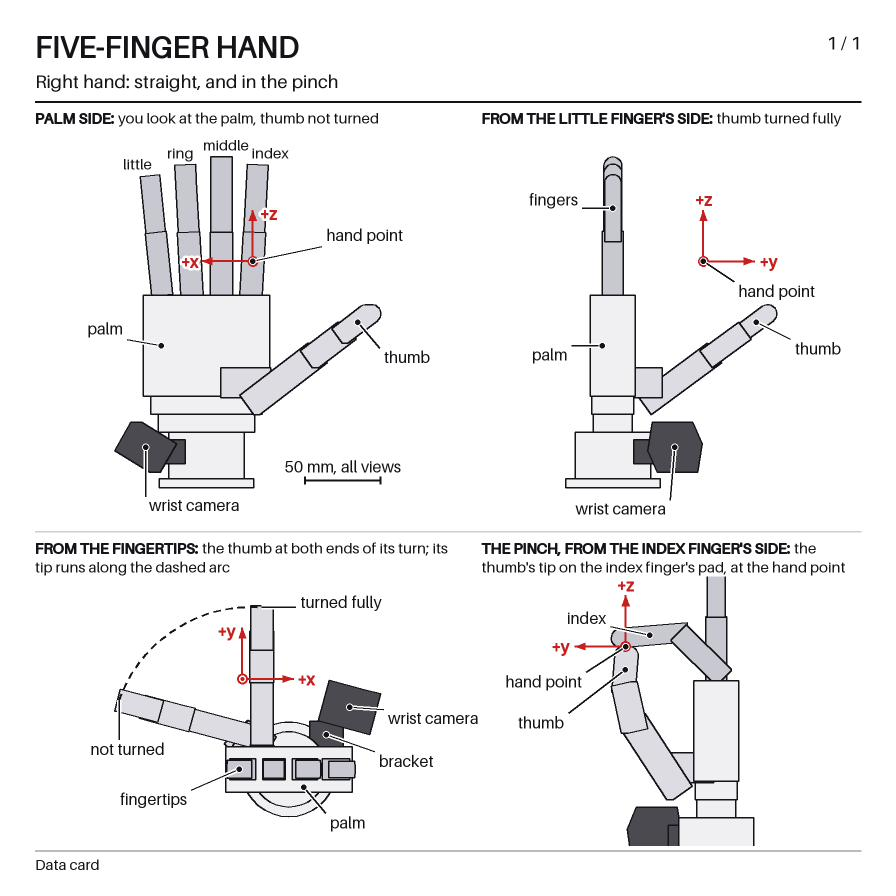

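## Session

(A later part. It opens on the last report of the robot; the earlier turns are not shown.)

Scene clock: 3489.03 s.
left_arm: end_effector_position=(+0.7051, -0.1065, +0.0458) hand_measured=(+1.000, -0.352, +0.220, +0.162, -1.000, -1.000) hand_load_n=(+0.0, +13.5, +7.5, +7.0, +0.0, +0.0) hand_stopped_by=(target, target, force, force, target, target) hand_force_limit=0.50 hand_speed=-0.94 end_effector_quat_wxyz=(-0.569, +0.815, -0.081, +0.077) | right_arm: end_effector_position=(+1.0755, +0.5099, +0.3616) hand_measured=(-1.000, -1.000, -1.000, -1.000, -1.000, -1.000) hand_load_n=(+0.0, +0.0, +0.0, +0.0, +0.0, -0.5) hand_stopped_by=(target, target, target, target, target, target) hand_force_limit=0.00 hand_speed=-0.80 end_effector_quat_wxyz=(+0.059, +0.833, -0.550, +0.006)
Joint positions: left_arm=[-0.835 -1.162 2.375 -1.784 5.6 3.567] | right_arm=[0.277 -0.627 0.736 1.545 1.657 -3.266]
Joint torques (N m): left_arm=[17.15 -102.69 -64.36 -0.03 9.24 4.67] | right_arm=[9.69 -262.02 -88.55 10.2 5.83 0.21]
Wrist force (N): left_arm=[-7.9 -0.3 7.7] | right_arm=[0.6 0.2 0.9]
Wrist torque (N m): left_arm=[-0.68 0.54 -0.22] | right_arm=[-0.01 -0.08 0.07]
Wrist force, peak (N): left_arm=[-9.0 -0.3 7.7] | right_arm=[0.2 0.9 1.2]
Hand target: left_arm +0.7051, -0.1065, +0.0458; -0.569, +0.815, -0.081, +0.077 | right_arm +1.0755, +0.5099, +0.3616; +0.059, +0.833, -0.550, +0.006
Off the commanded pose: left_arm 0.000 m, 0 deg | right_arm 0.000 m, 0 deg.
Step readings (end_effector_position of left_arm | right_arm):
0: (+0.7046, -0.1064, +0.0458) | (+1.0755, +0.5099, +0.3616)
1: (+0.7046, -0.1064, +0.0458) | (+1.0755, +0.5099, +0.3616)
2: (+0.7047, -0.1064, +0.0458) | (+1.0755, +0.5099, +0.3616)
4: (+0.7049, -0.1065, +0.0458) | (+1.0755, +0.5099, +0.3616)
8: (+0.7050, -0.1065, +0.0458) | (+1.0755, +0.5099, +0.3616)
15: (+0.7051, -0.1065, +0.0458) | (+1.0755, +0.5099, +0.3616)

Call:
{"method": "execute_actions", "body": {
  "actions": [
    [[-0.0008,0.0002,0,0,0,0,1,-0.35,0.37,0.37,-1,-1,0.5,-0.94,0,0,0,0,0,0,-1,-1,-1,-1,-1,-1,0,-0.8]]
  ]
}}

Call:
{"method": "execute_actions", "body": {
  "actions": [
    [[-0.0008,0.0002,0,0,0,0,1,-0.35,0.37,0.37,-1,-1,0.5,-0.94,0,0,0,0,0,0,-1,-1,-1,-1,-1,-1,0,-0.8]]
  ]
}}

Call:
{"method": "execute_actions", "body": {
  "actions": [
    [[-0.0008,0.0002,0,0,0,0,1,-0.35,0.37,0.37,-1,-1,0.5,-0.94,0,0,0,0,0,0,-1,-1,-1,-1,-1,-1,0,-0.8]]
  ]
}}

Scene clock: 3494.03 s.
left_arm: end_effector_position=(+0.7046, -0.1064, +0.0458) hand_measured=(+1.000, -0.352, +0.220, +0.162, -1.000, -1.000) hand_load_n=(+0.0, +14.0, +7.5, +6.5, +0.0, -0.5) hand_stopped_by=(target, target, force, force, target, target) hand_force_limit=0.50 hand_speed=-0.94 end_effector_quat_wxyz=(-0.569, +0.815, -0.081, +0.077) | right_arm: end_effector_position=(+1.0755, +0.5099, +0.3616) hand_measured=(-1.000, -1.000, -1.000, -1.000, -1.000, -1.000) hand_load_n=(+0.0, +0.0, +0.0, +0.0, +0.0, +0.0) hand_stopped_by=(target, target, target, target, target, target) hand_force_limit=0.00 hand_speed=-0.80 end_effector_quat_wxyz=(+0.059, +0.833, -0.550, +0.006)
Joint positions: left_arm=[-0.835 -1.162 2.376 -1.784 5.6 3.567] | right_arm=[0.277 -0.627 0.736 1.545 1.657 -3.266]
Joint torques (N m): left_arm=[-28.54 -146.4 -15.23 -5.58 -1.28 -1.86] | right_arm=[11.81 -260.49 -86.99 10.16 5.78 0.4]
Wrist force (N): left_arm=[1.4 0.9 6.6] | right_arm=[0.4 0.6 1.0]
Wrist torque (N m): left_arm=[-0.63 0.55 -0.35] | right_arm=[0.05 -0.06 0.07]
Wrist force, peak (N): left_arm=[-8.5 -0.6 8.1] | right_arm=[0.4 0.6 1.4]
Hand target: left_arm +0.7046, -0.1064, +0.0458; -0.569, +0.815, -0.081, +0.077 | right_arm +1.0755, +0.5099, +0.3616; +0.059, +0.833, -0.550, +0.006
Off the commanded pose: left_arm 0.000 m, 0 deg | right_arm 0.000 m, 0 deg.
Step readings (end_effector_position of left_arm | right_arm):
0: (+0.7051, -0.1065, +0.0458) | (+1.0755, +0.5099, +0.3616)
1: (+0.7051, -0.1065, +0.0458) | (+1.0755, +0.5099, +0.3616)
2: (+0.7051, -0.1066, +0.0458) | (+1.0755, +0.5099, +0.3616)
4: (+0.7051, -0.1066, +0.0458) | (+1.0755, +0.5099, +0.3616)
8: (+0.7049, -0.1065, +0.0458) | (+1.0755, +0.5099, +0.3616)
15: (+0.7047, -0.1064, +0.0458) | (+1.0755, +0.5099, +0.3616)

Scene clock: 3494.73 s.
left_arm: end_effector_position=(+0.7041, -0.1063, +0.0458) hand_measured=(+1.000, -0.352, +0.220, +0.162, -1.000, -1.000) hand_load_n=(+0.0, +13.5, +6.5, +6.5, -0.5, +0.0) hand_stopped_by=(target, target, force, force, target, target) hand_force_limit=0.50 hand_speed=-0.94 end_effector_quat_wxyz=(-0.569, +0.815, -0.081, +0.077) | right_arm: end_effector_position=(+1.0755, +0.5099, +0.3616) hand_measured=(-1.000, -1.000, -1.000, -1.000, -1.000, -1.000) hand_load_n=(+0.0, +0.0, +0.0, +0.0, +0.0, +0.0) hand_stopped_by=(target, target, target, target, target, target) hand_force_limit=0.00 hand_speed=-0.80 end_effector_quat_wxyz=(+0.059, +0.833, -0.550, +0.006)
Joint positions: left_arm=[-0.836 -1.162 2.377 -1.784 5.6 3.567] | right_arm=[0.277 -0.627 0.736 1.545 1.657 -3.266]
Joint torques (N m): left_arm=[-27.88 -145.09 -14.53 -4.21 -2.1 -2.06] | right_arm=[8.77 -261.58 -85.92 10.4 5.77 0.58]
Wrist force (N): left_arm=[2.9 0.6 5.8] | right_arm=[0.7 0.4 0.9]
Wrist torque (N m): left_arm=[-0.62 0.56 -0.36] | right_arm=[0.03 -0.10 0.08]
Wrist force, peak (N): left_arm=[2.8 0.5 7.0] | right_arm=[0.2 0.9 1.1]
Hand target: left_arm +0.7041, -0.1063, +0.0458; -0.569, +0.815, -0.081, +0.077 | right_arm +1.0755, +0.5099, +0.3616; +0.059, +0.833, -0.550, +0.006
Off the commanded pose: left_arm 0.000 m, 0 deg | right_arm 0.000 m, 0 deg.
Step readings (end_effector_position of left_arm | right_arm):
0: (+0.7046, -0.1064, +0.0458) | (+1.0755, +0.5099, +0.3616)
1: (+0.7046, -0.1064, +0.0458) | (+1.0755, +0.5099, +0.3616)
2: (+0.7046, -0.1064, +0.0458) | (+1.0755, +0.5099, +0.3616)
4: (+0.7044, -0.1064, +0.0458) | (+1.0755, +0.5099, +0.3616)
8: (+0.7042, -0.1063, +0.0458) | (+1.0755, +0.5099, +0.3616)
15: (+0.7042, -0.1063, +0.0458) | (+1.0755, +0.5099, +0.3616)

Scene clock: 3495.43 s.
left_arm: end_effector_position=(+0.7037, -0.1062, +0.0458) hand_measured=(+1.000, -0.352, +0.220, +0.162, -1.000, -1.000) hand_load_n=(+0.0, +13.5, +6.5, +6.0, +0.0, +0.0) hand_stopped_by=(target, target, force, force, target, target) hand_force_limit=0.50 hand_speed=-0.94 end_effector_quat_wxyz=(-0.569, +0.815, -0.081, +0.077) | right_arm: end_effector_position=(+1.0755, +0.5099, +0.3616) hand_measured=(-1.000, -1.000, -1.000, -1.000, -1.000, -1.000) hand_load_n=(+0.0, +0.0, +0.0, +0.0, +0.0, +0.0) hand_stopped_by=(target, target, target, target, target, target) hand_force_limit=0.00 hand_speed=-0.80 end_effector_quat_wxyz=(+0.059, +0.833, -0.550, +0.006)
Joint positions: left_arm=[-0.836 -1.162 2.377 -1.784 5.599 3.566] | right_arm=[0.277 -0.627 0.736 1.545 1.657 -3.266]
Joint torques (N m): left_arm=[-27.53 -147.02 -12.58 -4.71 -2.2 -2.23] | right_arm=[12.92 -262.63 -86.55 10.69 5.37 0.93]
Wrist force (N): left_arm=[3.4 1.0 6.5] | right_arm=[1.0 0.7 0.8]
Wrist torque (N m): left_arm=[-0.62 0.56 -0.36] | right_arm=[0.08 -0.16 0.11]
Wrist force, peak (N): left_arm=[3.4 1.0 6.5] | right_arm=[0.5 0.9 1.4]
Hand target: left_arm +0.7037, -0.1062, +0.0458; -0.569, +0.815, -0.081, +0.077 | right_arm +1.0755, +0.5099, +0.3616; +0.059, +0.833, -0.550, +0.006
Off the commanded pose: left_arm 0.000 m, 0 deg | right_arm 0.000 m, 0 deg.
Step readings (end_effector_position of left_arm | right_arm):
0: (+0.7041, -0.1063, +0.0458) | (+1.0755, +0.5099, +0.3616)
1: (+0.7041, -0.1063, +0.0458) | (+1.0755, +0.5099, +0.3616)
2: (+0.7041, -0.1063, +0.0458) | (+1.0755, +0.5099, +0.3616)
4: (+0.7039, -0.1062, +0.0458) | (+1.0755, +0.5099, +0.3616)
8: (+0.7037, -0.1062, +0.0458) | (+1.0755, +0.5099, +0.3616)
15: (+0.7037, -0.1062, +0.0458) | (+1.0755, +0.5099, +0.3616)

Call:
{"method": "execute_actions", "body": {
  "actions": [
    [[0,0,-0.0008,0,0,0,1,-0.35,0.37,0.37,-1,-1,0.5,-0.94,0,0,0,0,0,0,-1,-1,-1,-1,-1,-1,0,-0.8]]
  ]
}}

Call:
{"method": "execute_actions", "body": {
  "actions": [
    [[0.0008,-0.0002,0,0,0,0,1,-0.35,0.37,0.37,-1,-1,0.5,-0.94,0,0,0,0,0,0,-1,-1,-1,-1,-1,-1,0,-0.8]]
  ]
}}

Call:
{"method": "execute_actions", "body": {
  "actions": [
    [[0.0008,-0.0002,0,0,0,0,1,-0.35,0.37,0.37,-1,-1,0.5,-0.94,0,0,0,0,0,0,-1,-1,-1,-1,-1,-1,0,-0.8]]
  ]
}}

Scene clock: 3512.77 s.
left_arm: end_effector_position=(+0.7037, -0.1062, +0.0453) hand_measured=(+1.000, -0.352, +0.220, +0.162, -1.000, -1.000) hand_load_n=(+0.0, +14.0, +6.5, +6.5, +0.0, +0.0) hand_stopped_by=(target, target, force, force, target, target) hand_force_limit=0.50 hand_speed=-0.94 end_effector_quat_wxyz=(-0.569, +0.815, -0.081, +0.077) | right_arm: end_effector_position=(+1.0755, +0.5099, +0.3616) hand_measured=(-1.000, -1.000, -1.000, -1.000, -1.000, -1.000) hand_load_n=(+0.0, +0.0, +0.0, +0.0, +0.0, +0.0) hand_stopped_by=(target, target, target, target, target, target) hand_force_limit=0.00 hand_speed=-0.80 end_effector_quat_wxyz=(+0.059, +0.833, -0.550, +0.006)
Joint positions: left_arm=[-0.836 -1.162 2.377 -1.785 5.599 3.566] | right_arm=[0.277 -0.627 0.736 1.545 1.657 -3.266]
Joint torques (N m): left_arm=[-29.7 -95.17 -15.86 -4.84 -2.43 -1.94] | right_arm=[10.05 -262.84 -86.15 9.77 5.7 0.83]
Wrist force (N): left_arm=[1.0 -1.3 5.7] | right_arm=[0.4 0.6 0.7]
Wrist torque (N m): left_arm=[-0.68 0.50 -0.31] | right_arm=[0.07 -0.06 0.07]
Wrist force, peak (N): left_arm=[2.8 0.6 6.5] | right_arm=[0.5 0.5 1.4]
Hand target: left_arm +0.7037, -0.1062, +0.0453; -0.569, +0.815, -0.081, +0.077 | right_arm +1.0755, +0.5099, +0.3616; +0.059, +0.833, -0.550, +0.006
Off the commanded pose: left_arm 0.000 m, 0 deg | right_arm 0.000 m, 0 deg.
Step readings (end_effector_position of left_arm | right_arm):
0: (+0.7037, -0.1062, +0.0458) | (+1.0755, +0.5099, +0.3616)
1: (+0.7037, -0.1062, +0.0458) | (+1.0755, +0.5099, +0.3616)
2: (+0.7037, -0.1062, +0.0458) | (+1.0755, +0.5099, +0.3616)
4: (+0.7037, -0.1062, +0.0457) | (+1.0755, +0.5099, +0.3616)
8: (+0.7037, -0.1062, +0.0455) | (+1.0755, +0.5099, +0.3616)
15: (+0.7037, -0.1062, +0.0454) | (+1.0755, +0.5099, +0.3616)

Scene clock: 3513.47 s.
left_arm: end_effector_position=(+0.7041, -0.1063, +0.0453) hand_measured=(+1.000, -0.352, +0.220, +0.162, -1.000, -1.000) hand_load_n=(+0.0, +13.0, +6.5, +6.5, -0.5, +0.0) hand_stopped_by=(target, target, force, force, target, target) hand_force_limit=0.50 hand_speed=-0.94 end_effector_quat_wxyz=(-0.569, +0.815, -0.081, +0.077) | right_arm: end_effector_position=(+1.0755, +0.5099, +0.3616) hand_measured=(-1.000, -1.000, -1.000, -1.000, -1.000, -1.000) hand_load_n=(+0.0, +0.0, +0.0, +0.0, +0.0, +0.0) hand_stopped_by=(target, target, target, target, target, target) hand_force_limit=0.00 hand_speed=-0.80 end_effector_quat_wxyz=(+0.059, +0.833, -0.550, +0.006)
Joint positions: left_arm=[-0.836 -1.161 2.377 -1.785 5.6 3.567] | right_arm=[0.277 -0.627 0.736 1.545 1.657 -3.266]
Joint torques (N m): left_arm=[17.35 -99.92 -61.41 -0.26 5.78 3.28] | right_arm=[8.65 -263.13 -89.18 10.52 5.49 0.76]
Wrist force (N): left_arm=[-5.0 -1.4 6.4] | right_arm=[-0.2 0.4 0.9]
Wrist torque (N m): left_arm=[-0.62 0.54 -0.26] | right_arm=[0.03 0.03 0.03]
Wrist force, peak (N): left_arm=[-5.1 -1.7 6.4] | right_arm=[0.3 0.7 1.2]
Hand target: left_arm +0.7041, -0.1063, +0.0453; -0.569, +0.815, -0.081, +0.077 | right_arm +1.0755, +0.5099, +0.3616; +0.059, +0.833, -0.550, +0.006
Off the commanded pose: left_arm 0.000 m, 0 deg | right_arm 0.000 m, 0 deg.
Step readings (end_effector_position of left_arm | right_arm):
0: (+0.7037, -0.1062, +0.0453) | (+1.0755, +0.5099, +0.3616)
1: (+0.7037, -0.1062, +0.0453) | (+1.0755, +0.5099, +0.3616)
2: (+0.7037, -0.1062, +0.0453) | (+1.0755, +0.5099, +0.3616)
4: (+0.7037, -0.1062, +0.0453) | (+1.0755, +0.5099, +0.3616)
8: (+0.7039, -0.1062, +0.0453) | (+1.0755, +0.5099, +0.3616)
15: (+0.7041, -0.1063, +0.0453) | (+1.0755, +0.5099, +0.3616)

Scene clock: 3514.17 s.
left_arm: end_effector_position=(+0.7046, -0.1064, +0.0453) hand_measured=(+1.000, -0.352, +0.220, +0.162, -1.000, -1.000) hand_load_n=(+0.0, +13.0, +6.5, +7.0, -0.5, -0.5) hand_stopped_by=(target, target, force, force, target, target) hand_force_limit=0.50 hand_speed=-0.94 end_effector_quat_wxyz=(-0.569, +0.815, -0.081, +0.077) | right_arm: end_effector_position=(+1.0755, +0.5099, +0.3616) hand_measured=(-1.000, -1.000, -1.000, -1.000, -1.000, -1.000) hand_load_n=(+0.0, +0.0, -0.5, +0.0, +0.0, +0.0) hand_stopped_by=(target, target, target, target, target, target) hand_force_limit=0.00 hand_speed=-0.80 end_effector_quat_wxyz=(+0.059, +0.833, -0.550, +0.006)
Joint positions: left_arm=[-0.835 -1.161 2.376 -1.785 5.6 3.567] | right_arm=[0.277 -0.627 0.736 1.545 1.657 -3.266]
Joint torques (N m): left_arm=[16.68 -100.3 -61.25 0.19 8.08 3.53] | right_arm=[11.91 -263.5 -86.92 10.44 6.03 -0.18]
Wrist force (N): left_arm=[-5.7 -1.4 6.5] | right_arm=[0.4 0.7 1.1]
Wrist torque (N m): left_arm=[-0.66 0.55 -0.25] | right_arm=[0.07 -0.06 0.07]
Wrist force, peak (N): left_arm=[-5.9 -1.4 7.1] | right_arm=[0.6 0.8 1.1]
Hand target: left_arm +0.7046, -0.1064, +0.0453; -0.569, +0.815, -0.081, +0.077 | right_arm +1.0755, +0.5099, +0.3616; +0.059, +0.833, -0.550, +0.006
Off the commanded pose: left_arm 0.000 m, 0 deg | right_arm 0.000 m, 0 deg.
Step readings (end_effector_position of left_arm | right_arm):
0: (+0.7041, -0.1063, +0.0453) | (+1.0755, +0.5099, +0.3616)
1: (+0.7041, -0.1063, +0.0453) | (+1.0755, +0.5099, +0.3616)
2: (+0.7042, -0.1063, +0.0453) | (+1.0755, +0.5099, +0.3616)
4: (+0.7044, -0.1064, +0.0453) | (+1.0755, +0.5099, +0.3616)
8: (+0.7045, -0.1064, +0.0453) | (+1.0755, +0.5099, +0.3616)
15: (+0.7046, -0.1064, +0.0453) | (+1.0755, +0.5099, +0.3616)

Call:
{"method": "execute_actions", "body": {
  "actions": [
    [[0.0008,-0.0002,-0.0005,0,0,0,1,-0.35,0.37,0.37,-1,-1,0.5,-0.94,0,0,0,0,0,0,-1,-1,-1,-1,-1,-1,0,-0.8]]
  ]
}}

Call:
{"method": "execute_actions", "body": {
  "actions": [
    [[0.0008,-0.0002,0,0,0,0,1,-0.35,0.37,0.37,-1,-1,0.5,-0.94,0,0,0,0,0,0,-1,-1,-1,-1,-1,-1,0,-0.8]]
  ]
}}

Scene clock: 3517.90 s.
left_arm: end_effector_position=(+0.7051, -0.1065, +0.0450) hand_measured=(+1.000, -0.352, +0.220, +0.162, -1.000, -1.000) hand_load_n=(-0.5, +13.0, +7.0, +7.0, +0.0, +0.0) hand_stopped_by=(target, target, force, force, target, target) hand_force_limit=0.50 hand_speed=-0.94 end_effector_quat_wxyz=(-0.569, +0.815, -0.081, +0.077) | right_arm: end_effector_position=(+1.0755, +0.5099, +0.3616) hand_measured=(-1.000, -1.000, -1.000, -1.000, -1.000, -1.000) hand_load_n=(+0.0, +0.0, +0.0, +0.0, +0.0, +0.0) hand_stopped_by=(target, target, target, target, target, target) hand_force_limit=0.00 hand_speed=-0.80 end_effector_quat_wxyz=(+0.059, +0.833, -0.550, +0.006)
Joint positions: left_arm=[-0.835 -1.16 2.375 -1.785 5.6 3.567] | right_arm=[0.277 -0.627 0.736 1.545 1.657 -3.266]
Joint torques (N m): left_arm=[18.73 -97.98 -64.82 -8.59 7.9 4.57] | right_arm=[11.48 -264.77 -88.54 10.22 5.71 0.58]
Wrist force (N): left_arm=[-7.6 -2.8 6.2] | right_arm=[0.0 0.5 0.9]
Wrist torque (N m): left_arm=[-0.68 0.50 -0.22] | right_arm=[0.04 0.02 0.04]
Wrist force, peak (N): left_arm=[-8.2 -2.3 6.4] | right_arm=[0.3 0.7 1.3]
Hand target: left_arm +0.7051, -0.1065, +0.0450; -0.569, +0.815, -0.081, +0.077 | right_arm +1.0755, +0.5099, +0.3616; +0.059, +0.833, -0.550, +0.006
Off the commanded pose: left_arm 0.000 m, 0 deg | right_arm 0.000 m, 0 deg.
Step readings (end_effector_position of left_arm | right_arm):
0: (+0.7046, -0.1064, +0.0453) | (+1.0755, +0.5099, +0.3616)
1: (+0.7046, -0.1064, +0.0453) | (+1.0755, +0.5099, +0.3616)
2: (+0.7047, -0.1064, +0.0453) | (+1.0755, +0.5099, +0.3616)
4: (+0.7048, -0.1065, +0.0452) | (+1.0755, +0.5099, +0.3616)
8: (+0.7050, -0.1065, +0.0451) | (+1.0755, +0.5099, +0.3616)
15: (+0.7051, -0.1065, +0.0450) | (+1.0755, +0.5099, +0.3616)

Scene clock: 3518.60 s.
left_arm: end_effector_position=(+0.7056, -0.1067, +0.0450) hand_measured=(+1.000, -0.352, +0.220, +0.162, -1.000, -1.000) hand_load_n=(+0.0, +12.5, +7.0, +7.0, +0.0, +0.0) hand_stopped_by=(target, target, force, force, target, target) hand_force_limit=0.50 hand_speed=-0.94 end_effector_quat_wxyz=(-0.569, +0.815, -0.081, +0.077) | right_arm: end_effector_position=(+1.0755, +0.5099, +0.3616) hand_measured=(-1.000, -1.000, -1.000, -1.000, -1.000, -1.000) hand_load_n=(+0.0, +0.0, +0.0, +0.0, +0.0, +0.0) hand_stopped_by=(target, target, target, target, target, target) hand_force_limit=0.00 hand_speed=-0.80 end_effector_quat_wxyz=(+0.059, +0.833, -0.550, +0.006)
Joint positions: left_arm=[-0.835 -1.16 2.375 -1.785 5.601 3.568] | right_arm=[0.277 -0.627 0.736 1.545 1.657 -3.266]
Joint torques (N m): left_arm=[16.28 -97.77 -61.41 -2.42 7.86 5] | right_arm=[13.78 -264.32 -87.82 9.95 5.74 0.35]
Wrist force (N): left_arm=[-6.5 -2.5 6.4] | right_arm=[0.3 0.2 1.2]
Wrist torque (N m): left_arm=[-0.66 0.56 -0.26] | right_arm=[-0.02 -0.05 0.05]
Wrist force, peak (N): left_arm=[-7.8 -2.8 6.5] | right_arm=[0.1 0.6 1.5]
Hand target: left_arm +0.7056, -0.1067, +0.0450; -0.569, +0.815, -0.081, +0.077 | right_arm +1.0755, +0.5099, +0.3616; +0.059, +0.833, -0.550, +0.006
Off the commanded pose: left_arm 0.000 m, 0 deg | right_arm 0.000 m, 0 deg.
Step readings (end_effector_position of left_arm | right_arm):
0: (+0.7051, -0.1065, +0.0450) | (+1.0755, +0.5099, +0.3616)
1: (+0.7051, -0.1065, +0.0450) | (+1.0755, +0.5099, +0.3616)
2: (+0.7052, -0.1066, +0.0450) | (+1.0755, +0.5099, +0.3616)
4: (+0.7053, -0.1066, +0.0450) | (+1.0755, +0.5099, +0.3616)
8: (+0.7055, -0.1067, +0.0450) | (+1.0755, +0.5099, +0.3616)
15: (+0.7056, -0.1067, +0.0450) | (+1.0755, +0.5099, +0.3616)

Call:
{"method": "execute_actions", "body": {
  "actions": [
    [[0.0007,-0.0006,0.0004,0,0,0,1,-0.35,0.37,0.37,-1,-1,0.5,-0.94,0,0,0,0,0,0,-1,-1,-1,-1,-1,-1,0,-0.8]]
  ]
}}

Call:
{"method": "execute_actions", "body": {
  "actions": [
    [[0.0008,-0.0002,0,0,0,0,1,-0.35,0.37,0.37,-1,-1,0.5,-0.94,0,0,0,0,0,0,-1,-1,-1,-1,-1,-1,0,-0.8]]
  ]
}}

Call:
{"method": "execute_actions", "body": {
  "actions": [
    [[0.0008,-0.0002,0,0,0,0,1,-0.35,0.37,0.37,-1,-1,0.5,-0.94,0,0,0,0,0,0,-1,-1,-1,-1,-1,-1,0,-0.8]]
  ]
}}

Scene clock: 3523.37 s.
left_arm: end_effector_position=(+0.7060, -0.1070, +0.0452) hand_measured=(+1.000, -0.352, +0.220, +0.162, -1.000, -1.000) hand_load_n=(+0.0, +12.5, +7.5, +7.0, +0.0, +0.0) hand_stopped_by=(target, target, force, force, target, target) hand_force_limit=0.50 hand_speed=-0.94 end_effector_quat_wxyz=(-0.569, +0.815, -0.081, +0.077) | right_arm: end_effector_position=(+1.0755, +0.5099, +0.3616) hand_measured=(-1.000, -1.000, -1.000, -1.000, -1.000, -1.000) hand_load_n=(+0.0, +0.0, +0.0, +0.0, +0.0, -0.5) hand_stopped_by=(target, target, target, target, target, target) hand_force_limit=0.00 hand_speed=-0.80 end_effector_quat_wxyz=(+0.059, +0.833, -0.550, +0.006)
Joint positions: left_arm=[-0.835 -1.16 2.374 -1.784 5.601 3.568] | right_arm=[0.277 -0.627 0.736 1.545 1.657 -3.266]
Joint torques (N m): left_arm=[14.01 -122.32 -58.64 0.72 6.99 5.06] | right_arm=[12.25 -267.64 -88.01 10.48 5.95 0.1]
Wrist force (N): left_arm=[-3.3 -1.4 7.1] | right_arm=[0.3 0.8 1.1]
Wrist torque (N m): left_arm=[-0.59 0.53 -0.29] | right_arm=[0.08 -0.04 0.07]
Wrist force, peak (N): left_arm=[-7.1 -2.5 6.5] | right_arm=[0.7 0.6 1.5]
Hand target: left_arm +0.7060, -0.1070, +0.0453; -0.569, +0.815, -0.081, +0.077 | right_arm +1.0755, +0.5099, +0.3616; +0.059, +0.833, -0.550, +0.006
Off the commanded pose: left_arm 0.000 m, 0 deg | right_arm 0.000 m, 0 deg.
Step readings (end_effector_position of left_arm | right_arm):
0: (+0.7056, -0.1067, +0.0450) | (+1.0755, +0.5099, +0.3616)
1: (+0.7056, -0.1067, +0.0450) | (+1.0755, +0.5099, +0.3616)
2: (+0.7056, -0.1067, +0.0450) | (+1.0755, +0.5099, +0.3616)
4: (+0.7058, -0.1069, +0.0451) | (+1.0755, +0.5099, +0.3616)
8: (+0.7060, -0.1070, +0.0452) | (+1.0755, +0.5099, +0.3616)
15: (+0.7060, -0.1070, +0.0452) | (+1.0755, +0.5099, +0.3616)

Scene clock: 3524.07 s.
left_arm: end_effector_position=(+0.7065, -0.1071, +0.0453) hand_measured=(+1.000, -0.352, +0.220, +0.162, -1.000, -1.000) hand_load_n=(+0.0, +12.5, +7.5, +7.0, +0.0, +0.0) hand_stopped_by=(target, target, force, force, target, target) hand_force_limit=0.50 hand_speed=-0.94 end_effector_quat_wxyz=(-0.569, +0.815, -0.081, +0.077) | right_arm: end_effector_position=(+1.0755, +0.5099, +0.3616) hand_measured=(-1.000, -1.000, -1.000, -1.000, -1.000, -1.000) hand_load_n=(+0.0, +0.0, +0.0, +0.0, +0.0, +0.0) hand_stopped_by=(target, target, target, target, target, target) hand_force_limit=0.00 hand_speed=-0.80 end_effector_quat_wxyz=(+0.059, +0.833, -0.550, +0.006)
Joint positions: left_arm=[-0.834 -1.16 2.373 -1.784 5.601 3.568] | right_arm=[0.277 -0.627 0.736 1.545 1.657 -3.266]
Joint torques (N m): left_arm=[15.59 -99.16 -60.38 1.14 7.24 5.02] | right_arm=[11.63 -262.02 -88.1 10.41 5.23 1.07]
Wrist force (N): left_arm=[-3.1 -1.7 7.1] | right_arm=[0.2 0.3 1.4]
Wrist torque (N m): left_arm=[-0.63 0.52 -0.29] | right_arm=[-0.02 -0.05 0.05]
Wrist force, peak (N): left_arm=[-3.5 -1.9 7.6] | right_arm=[0.7 0.7 1.4]
Hand target: left_arm +0.7065, -0.1071, +0.0453; -0.569, +0.815, -0.081, +0.077 | right_arm +1.0755, +0.5099, +0.3616; +0.059, +0.833, -0.550, +0.006
Off the commanded pose: left_arm 0.000 m, 0 deg | right_arm 0.000 m, 0 deg.
Step readings (end_effector_position of left_arm | right_arm):
0: (+0.7060, -0.1070, +0.0452) | (+1.0755, +0.5099, +0.3616)
1: (+0.7060, -0.1070, +0.0452) | (+1.0755, +0.5099, +0.3616)
2: (+0.7060, -0.1070, +0.0452) | (+1.0755, +0.5099, +0.3616)
4: (+0.7062, -0.1071, +0.0453) | (+1.0755, +0.5099, +0.3616)
8: (+0.7064, -0.1071, +0.0453) | (+1.0755, +0.5099, +0.3616)
15: (+0.7065, -0.1071, +0.0453) | (+1.0755, +0.5099, +0.3616)

Scene clock: 3524.77 s.
left_arm: end_effector_position=(+0.7070, -0.1073, +0.0453) hand_measured=(+1.000, -0.352, +0.220, +0.162, -1.000, -1.000) hand_load_n=(+0.0, +13.0, +7.5, +7.0, +0.0, +0.0) hand_stopped_by=(target, target, force, force, target, target) hand_force_limit=0.50 hand_speed=-0.94 end_effector_quat_wxyz=(-0.569, +0.815, -0.081, +0.077) | right_arm: end_effector_position=(+1.0755, +0.5099, +0.3616) hand_measured=(-1.000, -1.000, -1.000, -1.000, -1.000, -1.000) hand_load_n=(+0.0, +0.0, +0.5, +0.0, +0.0, +0.0) hand_stopped_by=(target, target, target, target, target, target) hand_force_limit=0.00 hand_speed=-0.80 end_effector_quat_wxyz=(+0.059, +0.833, -0.550, +0.006)
Joint positions: left_arm=[-0.834 -1.159 2.373 -1.784 5.601 3.569] | right_arm=[0.277 -0.627 0.736 1.545 1.657 -3.266]
Joint torques (N m): left_arm=[16.39 -99.24 -61.29 0.59 7 5] | right_arm=[12.93 -266.84 -88.59 10.58 5.4 0.31]
Wrist force (N): left_arm=[-2.8 -1.5 7.2] | right_arm=[0.3 0.4 1.4]
Wrist torque (N m): left_arm=[-0.61 0.50 -0.29] | right_arm=[0.00 -0.05 0.05]
Wrist force, peak (N): left_arm=[-3.7 -1.8 7.4] | right_arm=[0.3 0.4 1.4]
Hand target: left_arm +0.7070, -0.1073, +0.0453; -0.569, +0.815, -0.081, +0.077 | right_arm +1.0755, +0.5099, +0.3616; +0.059, +0.833, -0.550, +0.006
Off the commanded pose: left_arm 0.000 m, 0 deg | right_arm 0.000 m, 0 deg.
Step readings (end_effector_position of left_arm | right_arm):
0: (+0.7065, -0.1071, +0.0453) | (+1.0755, +0.5099, +0.3616)
1: (+0.7065, -0.1071, +0.0453) | (+1.0755, +0.5099, +0.3616)
2: (+0.7065, -0.1072, +0.0453) | (+1.0755, +0.5099, +0.3616)
4: (+0.7067, -0.1072, +0.0453) | (+1.0755, +0.5099, +0.3616)
8: (+0.7069, -0.1073, +0.0453) | (+1.0755, +0.5099, +0.3616)
15: (+0.7070, -0.1073, +0.0453) | (+1.0755, +0.5099, +0.3616)

Call:
{"method": "execute_actions", "body": {
  "actions": [
    [[0.0016,-0.00045,0,0,0,0,1,-0.35,0.37,0.37,-1,-1,0.5,-0.94,0,0,0,0,0,0,-1,-1,-1,-1,-1,-1,0,-0.8]]
  ]
}}

Call:
{"method": "execute_actions", "body": {
  "actions": [
    [[0.0016,-0.00045,0,0,0,0,1,-0.35,0.37,0.37,-1,-1,0.5,-0.94,0,0,0,0,0,0,-1,-1,-1,-1,-1,-1,0,-0.8]]
  ]
}}

Scene clock: 3529.00 s.
left_arm: end_effector_position=(+0.7079, -0.1075, +0.0453) hand_measured=(+1.000, -0.352, +0.220, +0.162, -1.000, -1.000) hand_load_n=(+0.0, +12.5, +7.5, +7.0, +0.0, +0.0) hand_stopped_by=(target, target, force, force, target, target) hand_force_limit=0.50 hand_speed=-0.94 end_effector_quat_wxyz=(-0.569, +0.815, -0.081, +0.077) | right_arm: end_effector_position=(+1.0755, +0.5099, +0.3616) hand_measured=(-1.000, -1.000, -1.000, -1.000, -1.000, -1.000) hand_load_n=(+0.0, +0.0, +0.0, +0.0, +0.0, +0.0) hand_stopped_by=(target, target, target, target, target, target) hand_force_limit=0.00 hand_speed=-0.80 end_effector_quat_wxyz=(+0.059, +0.833, -0.550, +0.006)
Joint positions: left_arm=[-0.833 -1.159 2.372 -1.784 5.602 3.569] | right_arm=[0.277 -0.627 0.736 1.545 1.657 -3.266]
Joint torques (N m): left_arm=[13.77 -98.98 -61.24 0.76 7.41 5.02] | right_arm=[11.18 -266.58 -90.91 10.76 5.68 0.22]
Wrist force (N): left_arm=[-3.2 -1.6 7.4] | right_arm=[0.4 0.3 1.3]
Wrist torque (N m): left_arm=[-0.61 0.54 -0.30] | right_arm=[0.00 -0.07 0.06]
Wrist force, peak (N): left_arm=[-3.3 -2.0 8.1] | right_arm=[0.6 0.6 1.4]
Hand target: left_arm +0.7079, -0.1075, +0.0453; -0.569, +0.815, -0.081, +0.077 | right_arm +1.0755, +0.5099, +0.3616; +0.059, +0.833, -0.550, +0.006
Off the commanded pose: left_arm 0.000 m, 0 deg | right_arm 0.000 m, 0 deg.
Step readings (end_effector_position of left_arm | right_arm):
0: (+0.7070, -0.1073, +0.0453) | (+1.0755, +0.5099, +0.3616)
1: (+0.7070, -0.1073, +0.0453) | (+1.0755, +0.5099, +0.3616)
2: (+0.7071, -0.1073, +0.0453) | (+1.0755, +0.5099, +0.3616)
4: (+0.7074, -0.1074, +0.0453) | (+1.0755, +0.5099, +0.3616)
8: (+0.7078, -0.1075, +0.0453) | (+1.0755, +0.5099, +0.3616)
15: (+0.7079, -0.1075, +0.0453) | (+1.0755, +0.5099, +0.3616)

Scene clock: 3529.70 s.
left_arm: end_effector_position=(+0.7089, -0.1078, +0.0453) hand_measured=(+1.000, -0.352, +0.220, +0.162, -1.000, -1.000) hand_load_n=(+0.0, +12.5, +8.0, +7.0, +0.0, -0.5) hand_stopped_by=(target, target, force, force, target, target) hand_force_limit=0.50 hand_speed=-0.94 end_effector_quat_wxyz=(-0.569, +0.815, -0.081, +0.077) | right_arm: end_effector_position=(+1.0755, +0.5099, +0.3616) hand_measured=(-1.000, -1.000, -1.000, -1.000, -1.000, -1.000) hand_load_n=(+0.0, +0.0, +0.0, +0.0, +0.0, +0.0) hand_stopped_by=(target, target, target, target, target, target) hand_force_limit=0.00 hand_speed=-0.80 end_effector_quat_wxyz=(+0.059, +0.833, -0.550, +0.006)
Joint positions: left_arm=[-0.832 -1.158 2.37 -1.784 5.603 3.57] | right_arm=[0.277 -0.627 0.736 1.545 1.657 -3.266]
Joint torques (N m): left_arm=[14.41 -99.69 -62.49 0.32 7.03 4.82] | right_arm=[7.49 -264.64 -87.35 10.77 6.13 0.33]
Wrist force (N): left_arm=[-3.3 -1.9 7.7] | right_arm=[0.3 0.7 0.8]
Wrist torque (N m): left_arm=[-0.67 0.51 -0.27] | right_arm=[0.09 -0.03 0.07]
Wrist force, peak (N): left_arm=[-3.7 -2.1 8.0] | right_arm=[0.2 0.6 1.3]
Hand target: left_arm +0.7089, -0.1078, +0.0453; -0.569, +0.815, -0.081, +0.077 | right_arm +1.0755, +0.5099, +0.3616; +0.059, +0.833, -0.550, +0.006
Off the commanded pose: left_arm 0.000 m, 0 deg | right_arm 0.000 m, 0 deg.
Step readings (end_effector_position of left_arm | right_arm):
0: (+0.7079, -0.1075, +0.0453) | (+1.0755, +0.5099, +0.3616)
1: (+0.7079, -0.1075, +0.0453) | (+1.0755, +0.5099, +0.3616)
2: (+0.7080, -0.1076, +0.0453) | (+1.0755, +0.5099, +0.3616)
4: (+0.7084, -0.1077, +0.0453) | (+1.0755, +0.5099, +0.3616)
8: (+0.7087, -0.1078, +0.0453) | (+1.0755, +0.5099, +0.3616)
15: (+0.7089, -0.1078, +0.0453) | (+1.0755, +0.5099, +0.3616)

Call:
{"method": "execute_actions", "body": {
  "actions": [
    [[0.0016,-0.0003,0,0,0,0,1,-0.35,0.37,0.37,-1,-1,0.5,-0.94,0,0,0,0,0,0,-1,-1,-1,-1,-1,-1,0,-0.8]]
  ]
}}

Call:
{"method": "execute_actions", "body": {
  "actions": [
    [[0.0016,-0.0004,0,0,0,0,1,-0.35,0.37,0.37,-1,-1,0.5,-0.94,0,0,0,0,0,0,-1,-1,-1,-1,-1,-1,0,-0.8]]
  ],
  "cameras": ["cam_high"]
}}

Call:
{"method": "zoom_image", "body": {
  "camera": "cam_high",
  "region": [510, 150, 594, 210]
}}

Scene clock: 3533.87 s.
left_arm: end_effector_position=(+0.7098, -0.1080, +0.0453) hand_measured=(+1.000, -0.352, +0.220, +0.162, -1.000, -1.000) hand_load_n=(+0.0, +12.5, +8.0, +7.0, +0.0, +0.0) hand_stopped_by=(target, target, force, force, target, target) hand_force_limit=0.50 hand_speed=-0.94 end_effector_quat_wxyz=(-0.569, +0.815, -0.081, +0.077) | right_arm: end_effector_position=(+1.0755, +0.5099, +0.3616) hand_measured=(-1.000, -1.000, -1.000, -1.000, -1.000, -1.000) hand_load_n=(+0.0, +0.0, +0.0, +0.0, +0.0, +0.0) hand_stopped_by=(target, target, target, target, target, target) hand_force_limit=0.00 hand_speed=-0.80 end_effector_quat_wxyz=(+0.059, +0.833, -0.550, +0.006)
Joint positions: left_arm=[-0.831 -1.158 2.369 -1.784 5.603 3.571] | right_arm=[0.277 -0.627 0.736 1.545 1.657 -3.266]
Joint torques (N m): left_arm=[15.7 -103.13 -61.6 0.5 7.34 5.49] | right_arm=[10.43 -264.7 -88.93 10.61 5.59 0.74]
Wrist force (N): left_arm=[-3.3 -1.9 7.6] | right_arm=[0.2 0.6 1.1]
Wrist torque (N m): left_arm=[-0.64 0.55 -0.31] | right_arm=[0.05 -0.03 0.06]
Wrist force, peak (N): left_arm=[-3.6 -2.0 8.0] | right_arm=[0.4 0.3 1.5]
Hand target: left_arm +0.7098, -0.1080, +0.0453; -0.569, +0.815, -0.081, +0.077 | right_arm +1.0755, +0.5099, +0.3616; +0.059, +0.833, -0.550, +0.006
Off the commanded pose: left_arm 0.000 m, 0 deg | right_arm 0.000 m, 0 deg.
Step readings (end_effector_position of left_arm | right_arm):
0: (+0.7089, -0.1078, +0.0453) | (+1.0755, +0.5099, +0.3616)
1: (+0.7089, -0.1078, +0.0453) | (+1.0755, +0.5099, +0.3616)
2: (+0.7090, -0.1078, +0.0453) | (+1.0755, +0.5099, +0.3616)
4: (+0.7094, -0.1079, +0.0453) | (+1.0755, +0.5099, +0.3616)
8: (+0.7097, -0.1080, +0.0453) | (+1.0755, +0.5099, +0.3616)
15: (+0.7098, -0.1080, +0.0453) | (+1.0755, +0.5099, +0.3616)

Scene clock: 3534.57 s.
left_arm: end_effector_position=(+0.7108, -0.1082, +0.0453) hand_measured=(+1.000, -0.352, +0.220, +0.162, -1.000, -1.000) hand_load_n=(+0.5, +12.5, +8.0, +7.0, +0.0, +0.0) hand_stopped_by=(target, target, force, force, target, target) hand_force_limit=0.50 hand_speed=-0.94 end_effector_quat_wxyz=(-0.569, +0.815, -0.081, +0.077) | right_arm: end_effector_position=(+1.0755, +0.5099, +0.3616) hand_measured=(-1.000, -1.000, -1.000, -1.000, -1.000, -1.000) hand_load_n=(+0.0, +0.0, +0.0, +0.0, +0.0, +0.0) hand_stopped_by=(target, target, target, target, target, target) hand_force_limit=0.00 hand_speed=-0.80 end_effector_quat_wxyz=(+0.059, +0.833, -0.550, +0.006)
Joint positions: left_arm=[-0.831 -1.157 2.368 -1.784 5.604 3.571] | right_arm=[0.277 -0.627 0.736 1.545 1.657 -3.266]
Joint torques (N m): left_arm=[14.76 -98.9 -61.91 0.59 7.56 5.39] | right_arm=[11.85 -264.61 -88.09 9.88 5.92 0.19]
Wrist force (N): left_arm=[-3.5 -1.8 7.9] | right_arm=[0.4 0.2 1.1]
Wrist torque (N m): left_arm=[-0.62 0.57 -0.32] | right_arm=[-0.01 -0.06 0.06]
Wrist force, peak (N): left_arm=[-3.6 -2.0 8.2] | right_arm=[0.3 1.0 1.0]
Hand target: left_arm +0.7108, -0.1082, +0.0453; -0.569, +0.815, -0.081, +0.077 | right_arm +1.0755, +0.5099, +0.3616; +0.059, +0.833, -0.550, +0.006
Off the commanded pose: left_arm 0.000 m, 0 deg | right_arm 0.000 m, 0 deg.
Step readings (end_effector_position of left_arm | right_arm):
0: (+0.7098, -0.1080, +0.0453) | (+1.0755, +0.5099, +0.3616)
1: (+0.7098, -0.1080, +0.0453) | (+1.0755, +0.5099, +0.3616)
2: (+0.7100, -0.1080, +0.0453) | (+1.0755, +0.5099, +0.3616)
4: (+0.7103, -0.1081, +0.0453) | (+1.0755, +0.5099, +0.3616)
8: (+0.7107, -0.1082, +0.0453) | (+1.0755, +0.5099, +0.3616)
15: (+0.7108, -0.1082, +0.0453) | (+1.0755, +0.5099, +0.3616)

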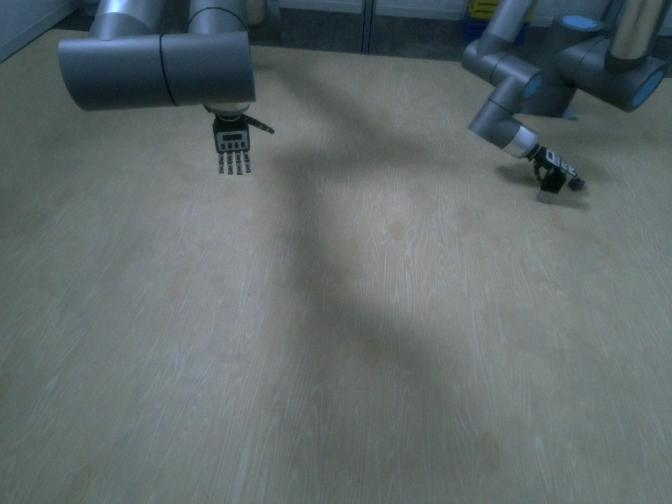

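Scaled by 6.000.

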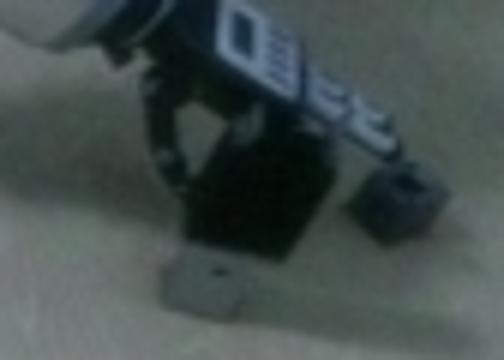

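Call:
{"method": "execute_actions", "body": {
  "actions": [
    [[0.0016,-0.0004,0,0,0,0,1,-0.35,0.37,0.37,-1,-1,0.5,-0.94,0,0,0,0,0,0,-1,-1,-1,-1,-1,-1,0,-0.8]]
  ],
  "cameras": ["cam_high"]
}}

Call:
{"method": "zoom_image", "body": {
  "camera": "cam_high",
  "region": [510, 150, 594, 210]
}}

Scene clock: 3548.40 s.
left_arm: end_effector_position=(+0.7118, -0.1085, +0.0453) hand_measured=(+1.000, -0.352, +0.220, +0.162, -1.000, -1.000) hand_load_n=(+0.5, +12.5, +8.0, +6.5, -0.5, +0.0) hand_stopped_by=(target, target, force, force, target, target) hand_force_limit=0.50 hand_speed=-0.94 end_effector_quat_wxyz=(-0.569, +0.815, -0.081, +0.077) | right_arm: end_effector_position=(+1.0755, +0.5099, +0.3616) hand_measured=(-1.000, -1.000, -1.000, -1.000, -1.000, -1.000) hand_load_n=(+0.0, +0.0, +0.0, +0.0, +0.0, +0.0) hand_stopped_by=(target, target, target, target, target, target) hand_force_limit=0.00 hand_speed=-0.80 end_effector_quat_wxyz=(+0.059, +0.833, -0.550, +0.006)
Joint positions: left_arm=[-0.83 -1.156 2.367 -1.784 5.605 3.572] | right_arm=[0.277 -0.627 0.736 1.545 1.657 -3.266]
Joint torques (N m): left_arm=[12.85 -103.17 -61.62 0.23 7.33 5.33] | right_arm=[12.75 -263.73 -85.13 10.19 5.76 -0.06]
Wrist force (N): left_arm=[-3.3 -2.0 8.1] | right_arm=[0.1 0.6 1.3]
Wrist torque (N m): left_arm=[-0.63 0.50 -0.29] | right_arm=[0.04 -0.01 0.05]
Wrist force, peak (N): left_arm=[-3.8 -2.1 8.3] | right_arm=[0.3 0.8 1.6]
Hand target: left_arm +0.7118, -0.1085, +0.0453; -0.569, +0.815, -0.081, +0.077 | right_arm +1.0755, +0.5099, +0.3616; +0.059, +0.833, -0.550, +0.006
Off the commanded pose: left_arm 0.000 m, 0 deg | right_arm 0.000 m, 0 deg.
Step readings (end_effector_position of left_arm | right_arm):
0: (+0.7108, -0.1082, +0.0453) | (+1.0755, +0.5099, +0.3616)
1: (+0.7108, -0.1082, +0.0453) | (+1.0755, +0.5099, +0.3616)
2: (+0.7109, -0.1082, +0.0453) | (+1.0755, +0.5099, +0.3616)
4: (+0.7113, -0.1083, +0.0453) | (+1.0755, +0.5099, +0.3616)
8: (+0.7116, -0.1084, +0.0453) | (+1.0755, +0.5099, +0.3616)
15: (+0.7117, -0.1085, +0.0453) | (+1.0755, +0.5099, +0.3616)

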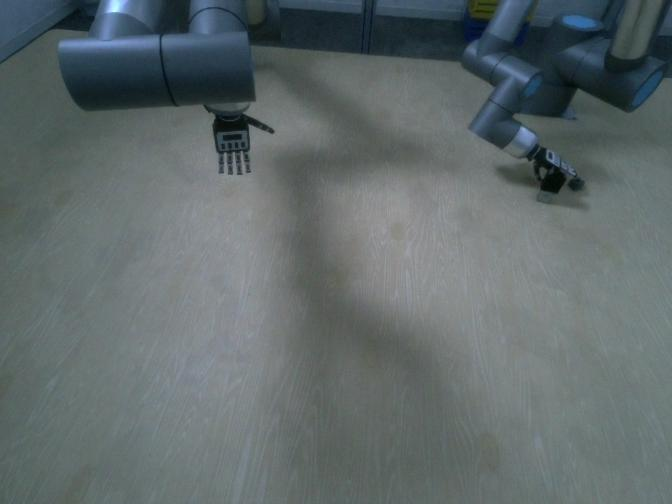

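Scaled by 6.000.

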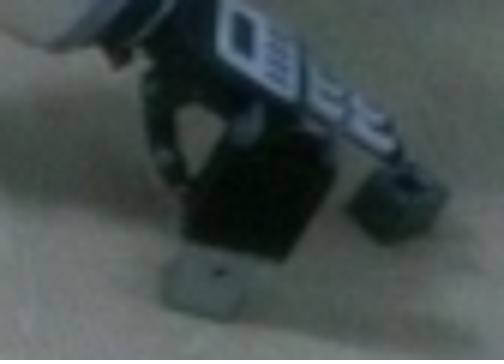

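Call:
{"method": "execute_actions", "body": {
  "actions": [
    [[0.0016,-0.0004,0,0,0,0,1,-0.35,0.37,0.37,-1,-1,0.5,-0.94,0,0,0,0,0,0,-1,-1,-1,-1,-1,-1,0,-0.8]]
  ],
  "cameras": []
}}

Call:
{"method": "execute_actions", "body": {
  "actions": [
    [[0.0013,-0.0004,0,0,0,0,1,-0.35,0.37,0.37,-1,-1,0.5,-0.94,0,0,0,0,0,0,-1,-1,-1,-1,-1,-1,0,-0.8]]
  ],
  "cameras": []
}}

Scene clock: 3552.33 s.
left_arm: end_effector_position=(+0.7127, -0.1087, +0.0453) hand_measured=(+1.000, -0.352, +0.220, +0.162, -1.000, -1.000) hand_load_n=(+0.5, +12.5, +8.0, +7.0, +0.0, +0.0) hand_stopped_by=(target, target, force, force, target, target) hand_force_limit=0.50 hand_speed=-0.94 end_effector_quat_wxyz=(-0.569, +0.815, -0.081, +0.077) | right_arm: end_effector_position=(+1.0755, +0.5099, +0.3616) hand_measured=(-1.000, -1.000, -1.000, -1.000, -1.000, -1.000) hand_load_n=(+0.0, +0.0, +0.0, +0.0, +0.0, +0.0) hand_stopped_by=(target, target, target, target, target, target) hand_force_limit=0.00 hand_speed=-0.80 end_effector_quat_wxyz=(+0.059, +0.833, -0.550, +0.006)
Joint positions: left_arm=[-0.829 -1.156 2.365 -1.784 5.605 3.573] | right_arm=[0.277 -0.627 0.736 1.545 1.657 -3.266]
Joint torques (N m): left_arm=[14.75 -101.03 -62.11 0.45 7.79 5.12] | right_arm=[11.51 -261.38 -89.71 10.41 5.88 0.06]
Wrist force (N): left_arm=[-4.3 -2.8 8.0] | right_arm=[0.4 0.5 1.2]
Wrist torque (N m): left_arm=[-0.73 0.62 -0.31] | right_arm=[0.03 -0.07 0.06]
Wrist force, peak (N): left_arm=[-4.1 -2.4 8.5] | right_arm=[0.5 0.5 1.6]
Hand target: left_arm +0.7127, -0.1087, +0.0453; -0.569, +0.815, -0.081, +0.077 | right_arm +1.0755, +0.5099, +0.3616; +0.059, +0.833, -0.550, +0.006
Off the commanded pose: left_arm 0.000 m, 0 deg | right_arm 0.000 m, 0 deg.
Step readings (end_effector_position of left_arm | right_arm):
0: (+0.7118, -0.1085, +0.0453) | (+1.0755, +0.5099, +0.3616)
1: (+0.7118, -0.1085, +0.0453) | (+1.0755, +0.5099, +0.3616)
2: (+0.7119, -0.1085, +0.0453) | (+1.0755, +0.5099, +0.3616)
4: (+0.7122, -0.1086, +0.0453) | (+1.0755, +0.5099, +0.3616)
8: (+0.7126, -0.1087, +0.0453) | (+1.0755, +0.5099, +0.3616)
15: (+0.7127, -0.1087, +0.0453) | (+1.0755, +0.5099, +0.3616)

Scene clock: 3553.03 s.
left_arm: end_effector_position=(+0.7135, -0.1089, +0.0453) hand_measured=(+1.000, -0.352, +0.220, +0.162, -1.000, -1.000) hand_load_n=(+0.5, +12.5, +8.5, +7.0, +0.0, +0.0) hand_stopped_by=(target, target, force, force, target, target) hand_force_limit=0.50 hand_speed=-0.94 end_effector_quat_wxyz=(-0.569, +0.815, -0.081, +0.077) | right_arm: end_effector_position=(+1.0755, +0.5099, +0.3616) hand_measured=(-1.000, -1.000, -1.000, -1.000, -1.000, -1.000) hand_load_n=(+0.0, +0.0, +0.0, +0.0, +0.0, +0.0) hand_stopped_by=(target, target, target, target, target, target) hand_force_limit=0.00 hand_speed=-0.80 end_effector_quat_wxyz=(+0.059, +0.833, -0.550, +0.006)
Joint positions: left_arm=[-0.828 -1.155 2.364 -1.783 5.606 3.573] | right_arm=[0.277 -0.627 0.736 1.545 1.657 -3.266]
Joint torques (N m): left_arm=[14.9 -102.43 -64.04 0.33 7.65 5.42] | right_arm=[9.63 -266.2 -89.98 9.71 5.96 0.61]
Wrist force (N): left_arm=[-3.8 -2.3 8.4] | right_arm=[0.2 0.2 1.1]
Wrist torque (N m): left_arm=[-0.63 0.55 -0.30] | right_arm=[-0.02 -0.03 0.04]
Wrist force, peak (N): left_arm=[-3.8 -2.4 8.9] | right_arm=[0.4 1.0 1.2]
Hand target: left_arm +0.7135, -0.1089, +0.0453; -0.569, +0.815, -0.081, +0.077 | right_arm +1.0755, +0.5099, +0.3616; +0.059, +0.833, -0.550, +0.006
Off the commanded pose: left_arm 0.000 m, 0 deg | right_arm 0.000 m, 0 deg.
Step readings (end_effector_position of left_arm | right_arm):
0: (+0.7127, -0.1087, +0.0453) | (+1.0755, +0.5099, +0.3616)
1: (+0.7127, -0.1087, +0.0453) | (+1.0755, +0.5099, +0.3616)
2: (+0.7128, -0.1087, +0.0453) | (+1.0755, +0.5099, +0.3616)
4: (+0.7131, -0.1088, +0.0453) | (+1.0755, +0.5099, +0.3616)
8: (+0.7134, -0.1089, +0.0453) | (+1.0755, +0.5099, +0.3616)
15: (+0.7135, -0.1089, +0.0453) | (+1.0755, +0.5099, +0.3616)

Call:
{"method": "execute_actions", "body": {
  "actions": [
    [[0,0,0,0,0,0,1,-0.35,0.2,0.149,-1,-1,0.5,-0.94,0,0,0,0,0,0,-1,-1,-1,-1,-1,-1,0,-0.8]]
  ],
  "cameras": []
}}

Call:
{"method": "execute_actions", "body": {
  "actions": [
    [[0,0,0,0,0,0,1,-0.35,0.17,0.12,-1,-1,0.5,-0.94,0,0,0,0,0,0,-1,-1,-1,-1,-1,-1,0,-0.8]]
  ],
  "cameras": []
}}

Scene clock: 3584.93 s.
left_arm: end_effector_position=(+0.7135, -0.1090, +0.0453) hand_measured=(+1.000, -0.352, +0.200, +0.148, -1.000, -1.000) hand_load_n=(+0.5, +8.0, +3.5, +4.0, +0.5, +0.0) hand_stopped_by=(target, target, target, target, target, target) hand_force_limit=0.50 hand_speed=-0.94 end_effector_quat_wxyz=(-0.569, +0.815, -0.081, +0.077) | right_arm: end_effector_position=(+1.0755, +0.5099, +0.3616) hand_measured=(-1.000, -1.000, -1.000, -1.000, -1.000, -1.000) hand_load_n=(+0.0, +0.0, +0.0, +0.0, +0.0, +0.0) hand_stopped_by=(target, target, target, target, target, target) hand_force_limit=0.00 hand_speed=-0.80 end_effector_quat_wxyz=(+0.059, +0.833, -0.550, +0.006)
Joint positions: left_arm=[-0.828 -1.155 2.364 -1.783 5.606 3.573] | right_arm=[0.277 -0.627 0.736 1.545 1.657 -3.266]
Joint torques (N m): left_arm=[15.04 -102.78 -54.43 0.97 5.93 4.95] | right_arm=[7.51 -266.65 -89.45 10.39 5.79 1.01]
Wrist force (N): left_arm=[-2.2 -1.2 5.1] | right_arm=[0.3 0.2 0.7]
Wrist torque (N m): left_arm=[-0.67 0.53 -0.30] | right_arm=[0.02 -0.04 0.05]
Wrist force, peak (N): left_arm=[-3.9 -2.4 8.9] | right_arm=[0.5 0.4 1.5]
Hand target: left_arm +0.7135, -0.1089, +0.0453; -0.569, +0.815, -0.081, +0.077 | right_arm +1.0755, +0.5099, +0.3616; +0.059, +0.833, -0.550, +0.006
Off the commanded pose: left_arm 0.000 m, 0 deg | right_arm 0.000 m, 0 deg.
Step readings (end_effector_position of left_arm | right_arm):
0: (+0.7135, -0.1089, +0.0453) | (+1.0755, +0.5099, +0.3616)
1: (+0.7135, -0.1089, +0.0453) | (+1.0755, +0.5099, +0.3616)
2: (+0.7135, -0.1089, +0.0453) | (+1.0755, +0.5099, +0.3616)
4: (+0.7135, -0.1090, +0.0453) | (+1.0755, +0.5099, +0.3616)
8: (+0.7135, -0.1090, +0.0453) | (+1.0755, +0.5099, +0.3616)
15: (+0.7135, -0.1090, +0.0453) | (+1.0755, +0.5099, +0.3616)

Scene clock: 3585.63 s.
left_arm: end_effector_position=(+0.7135, -0.1090, +0.0453) hand_measured=(+1.000, -0.352, +0.170, +0.120, -1.000, -1.000) hand_load_n=(+0.0, +7.5, +0.0, +0.0, +0.0, +0.0) hand_stopped_by=(target, target, target, target, target, target) hand_force_limit=0.50 hand_speed=-0.94 end_effector_quat_wxyz=(-0.569, +0.815, -0.081, +0.077) | right_arm: end_effector_position=(+1.0755, +0.5099, +0.3616) hand_measured=(-1.000, -1.000, -1.000, -1.000, -1.000, -1.000) hand_load_n=(+0.0, +0.0, +0.0, +0.0, +0.0, +0.0) hand_stopped_by=(target, target, target, target, target, target) hand_force_limit=0.00 hand_speed=-0.80 end_effector_quat_wxyz=(+0.059, +0.833, -0.550, +0.006)
Joint positions: left_arm=[-0.828 -1.155 2.364 -1.783 5.606 3.573] | right_arm=[0.277 -0.627 0.736 1.545 1.657 -3.266]
Joint torques (N m): left_arm=[16.82 -102.92 -45.5 0.3 4.89 5.1] | right_arm=[13.04 -265.29 -89.55 10.24 5.5 0.28]
Wrist force (N): left_arm=[-2.9 -0.6 1.4] | right_arm=[0.6 0.3 0.9]
Wrist torque (N m): left_arm=[-0.72 0.52 -0.29] | right_arm=[0.01 -0.09 0.07]
Wrist force, peak (N): left_arm=[-2.3 -1.2 5.2] | right_arm=[0.7 0.7 1.1]
Hand target: left_arm +0.7135, -0.1089, +0.0453; -0.569, +0.815, -0.081, +0.077 | right_arm +1.0755, +0.5099, +0.3616; +0.059, +0.833, -0.550, +0.006
Off the commanded pose: left_arm 0.000 m, 0 deg | right_arm 0.000 m, 0 deg.
Step readings (end_effector_position of left_arm | right_arm):
0: (+0.7135, -0.1090, +0.0453) | (+1.0755, +0.5099, +0.3616)
1: (+0.7135, -0.1090, +0.0453) | (+1.0755, +0.5099, +0.3616)
2: (+0.7135, -0.1090, +0.0453) | (+1.0755, +0.5099, +0.3616)
4: (+0.7135, -0.1090, +0.0453) | (+1.0755, +0.5099, +0.3616)
8: (+0.7135, -0.1090, +0.0453) | (+1.0755, +0.5099, +0.3616)
15: (+0.7135, -0.1090, +0.0453) | (+1.0755, +0.5099, +0.3616)

Call:
{"method": "execute_actions", "body": {
  "actions": [
    [[0,0,0,0,0,0,1,-0.37,0.17,0.12,-1,-1,0.5,-0.94,0,0,0,0,0,0,-1,-1,-1,-1,-1,-1,0,-0.8]]
  ],
  "cameras": []
}}

Call:
{"method": "execute_actions", "body": {
  "actions": [
    [[0,0,0,0,0,0,1,-0.39,0.15,0.10,-1,-1,0.5,-0.94,0,0,0,0,0,0,-1,-1,-1,-1,-1,-1,0,-0.8]]
  ],
  "cameras": []
}}

Scene clock: 3592.13 s.
left_arm: end_effector_position=(+0.7135, -0.1089, +0.0453) hand_measured=(+1.000, -0.372, +0.170, +0.120, -1.000, -1.000) hand_load_n=(+0.0, +3.0, +0.0, +0.0, -0.5, +0.0) hand_stopped_by=(target, target, target, target, target, target) hand_force_limit=0.50 hand_speed=-0.94 end_effector_quat_wxyz=(-0.569, +0.815, -0.081, +0.077) | right_arm: end_effector_position=(+1.0755, +0.5099, +0.3616) hand_measured=(-1.000, -1.000, -1.000, -1.000, -1.000, -1.000) hand_load_n=(+0.0, +0.0, +0.5, +0.0, +0.0, +0.0) hand_stopped_by=(target, target, target, target, target, target) hand_force_limit=0.00 hand_speed=-0.80 end_effector_quat_wxyz=(+0.059, +0.833, -0.550, +0.006)
Joint positions: left_arm=[-0.828 -1.155 2.364 -1.783 5.606 3.573] | right_arm=[0.277 -0.627 0.736 1.545 1.657 -3.266]
Joint torques (N m): left_arm=[13.9 -100.77 -21.41 0.5 -0.45 5.1] | right_arm=[10.63 -262.47 -87.85 10.44 5.88 0.42]
Wrist force (N): left_arm=[-2.3 -1.0 4.0] | right_arm=[0.3 0.4 0.9]
Wrist torque (N m): left_arm=[-0.78 0.55 -0.26] | right_arm=[0.04 -0.04 0.06]
Wrist force, peak (N): left_arm=[-2.2 -0.8 4.3] | right_arm=[0.3 1.0 1.2]
Hand target: left_arm +0.7135, -0.1089, +0.0453; -0.569, +0.815, -0.081, +0.077 | right_arm +1.0755, +0.5099, +0.3616; +0.059, +0.833, -0.550, +0.006
Off the commanded pose: left_arm 0.000 m, 0 deg | right_arm 0.000 m, 0 deg.
Step readings (end_effector_position of left_arm | right_arm):
0: (+0.7135, -0.1090, +0.0453) | (+1.0755, +0.5099, +0.3616)
1: (+0.7135, -0.1090, +0.0453) | (+1.0755, +0.5099, +0.3616)
2: (+0.7135, -0.1090, +0.0453) | (+1.0755, +0.5099, +0.3616)
4: (+0.7135, -0.1090, +0.0453) | (+1.0755, +0.5099, +0.3616)
8: (+0.7135, -0.1089, +0.0453) | (+1.0755, +0.5099, +0.3616)
15: (+0.7135, -0.1089, +0.0453) | (+1.0755, +0.5099, +0.3616)

Scene clock: 3592.83 s.
left_arm: end_effector_position=(+0.7135, -0.1089, +0.0453) hand_measured=(+1.000, -0.390, +0.150, +0.100, -1.000, -1.000) hand_load_n=(+0.0, +0.0, +0.0, -0.5, +0.0, +0.0) hand_stopped_by=(target, target, target, target, target, target) hand_force_limit=0.50 hand_speed=-0.94 end_effector_quat_wxyz=(-0.569, +0.815, -0.081, +0.077) | right_arm: end_effector_position=(+1.0755, +0.5099, +0.3616) hand_measured=(-1.000, -1.000, -1.000, -1.000, -1.000, -1.000) hand_load_n=(+0.0, +0.0, +0.0, +0.0, +0.0, +0.0) hand_stopped_by=(target, target, target, target, target, target) hand_force_limit=0.00 hand_speed=-0.80 end_effector_quat_wxyz=(+0.059, +0.833, -0.550, +0.006)
Joint positions: left_arm=[-0.828 -1.155 2.364 -1.783 5.606 3.573] | right_arm=[0.277 -0.627 0.736 1.545 1.657 -3.266]
Joint torques (N m): left_arm=[14.95 -100.73 -21.95 0.34 -0.2 4.98] | right_arm=[13.35 -265.53 -90.22 10.2 5.25 0.77]
Wrist force (N): left_arm=[-1.6 -0.7 6.1] | right_arm=[0.5 0.5 0.9]
Wrist torque (N m): left_arm=[-0.72 0.56 -0.24] | right_arm=[0.04 -0.07 0.07]
Wrist force, peak (N): left_arm=[-1.8 -0.7 6.3] | right_arm=[0.8 0.9 1.1]
Hand target: left_arm +0.7135, -0.1089, +0.0453; -0.569, +0.815, -0.081, +0.077 | right_arm +1.0755, +0.5099, +0.3616; +0.059, +0.833, -0.550, +0.006
Off the commanded pose: left_arm 0.000 m, 0 deg | right_arm 0.000 m, 0 deg.
Step readings (end_effector_position of left_arm | right_arm):
0: (+0.7135, -0.1089, +0.0453) | (+1.0755, +0.5099, +0.3616)
1: (+0.7135, -0.1089, +0.0453) | (+1.0755, +0.5099, +0.3616)
2: (+0.7135, -0.1089, +0.0453) | (+1.0755, +0.5099, +0.3616)
4: (+0.7135, -0.1089, +0.0453) | (+1.0755, +0.5099, +0.3616)
8: (+0.7135, -0.1089, +0.0453) | (+1.0755, +0.5099, +0.3616)
15: (+0.7135, -0.1089, +0.0453) | (+1.0755, +0.5099, +0.3616)

Call:
{"method": "move", "body": {
  "target": [-0.0195,0.0044,0,0,0,0,1,-0.39,0.15,0.10,-1,-1,0.5,-0.94,0,0,0,0,0,0,-1,-1,-1,-1,-1,-1,0,-0.8],
  "speed": 0.02,
  "cameras": []
}}

Scene clock: 3599.97 s.
left_arm: end_effector_position=(+0.7020, -0.1064, +0.0452) hand_measured=(+1.000, -0.390, +0.150, +0.100, -1.000, -1.000) hand_load_n=(+0.5, +0.5, -0.5, +0.0, +0.0, +0.0) hand_stopped_by=(target, target, target, target, target, target) hand_force_limit=0.50 hand_speed=-0.94 end_effector_quat_wxyz=(-0.569, +0.815, -0.081, +0.077) | right_arm: end_effector_position=(+1.0755, +0.5099, +0.3616) hand_measured=(-1.000, -1.000, -1.000, -1.000, -1.000, -1.000) hand_load_n=(+0.0, +0.5, +0.0, +0.0, +0.0, +0.0) hand_stopped_by=(target, target, target, target, target, target) hand_force_limit=0.00 hand_speed=-0.80 end_effector_quat_wxyz=(+0.059, +0.833, -0.550, +0.006)
Joint positions: left_arm=[-0.838 -1.162 2.379 -1.784 5.598 3.565] | right_arm=[0.277 -0.627 0.736 1.545 1.657 -3.266]
Joint torques (N m): left_arm=[-25.96 -151.8 -18.91 -6.1 -2.43 -2.23] | right_arm=[7.28 -267.75 -87.32 10.41 4.55 0.81]
Wrist force (N): left_arm=[-1.8 -0.1 5.7] | right_arm=[0.2 0.5 0.8]
Wrist torque (N m): left_arm=[-0.68 0.65 -0.29] | right_arm=[0.05 -0.03 0.05]
Wrist force, peak (N): left_arm=[-2.0 -0.6 6.4] | right_arm=[0.3 0.9 1.4]
Hand target: left_arm +0.7018, -0.1063, +0.0453; -0.569, +0.815, -0.081, +0.077 | right_arm +1.0755, +0.5099, +0.3616; +0.059, +0.833, -0.550, +0.006
Off the commanded pose: left_arm 0.000 m, 0 deg | right_arm 0.000 m, 0 deg.
move: done


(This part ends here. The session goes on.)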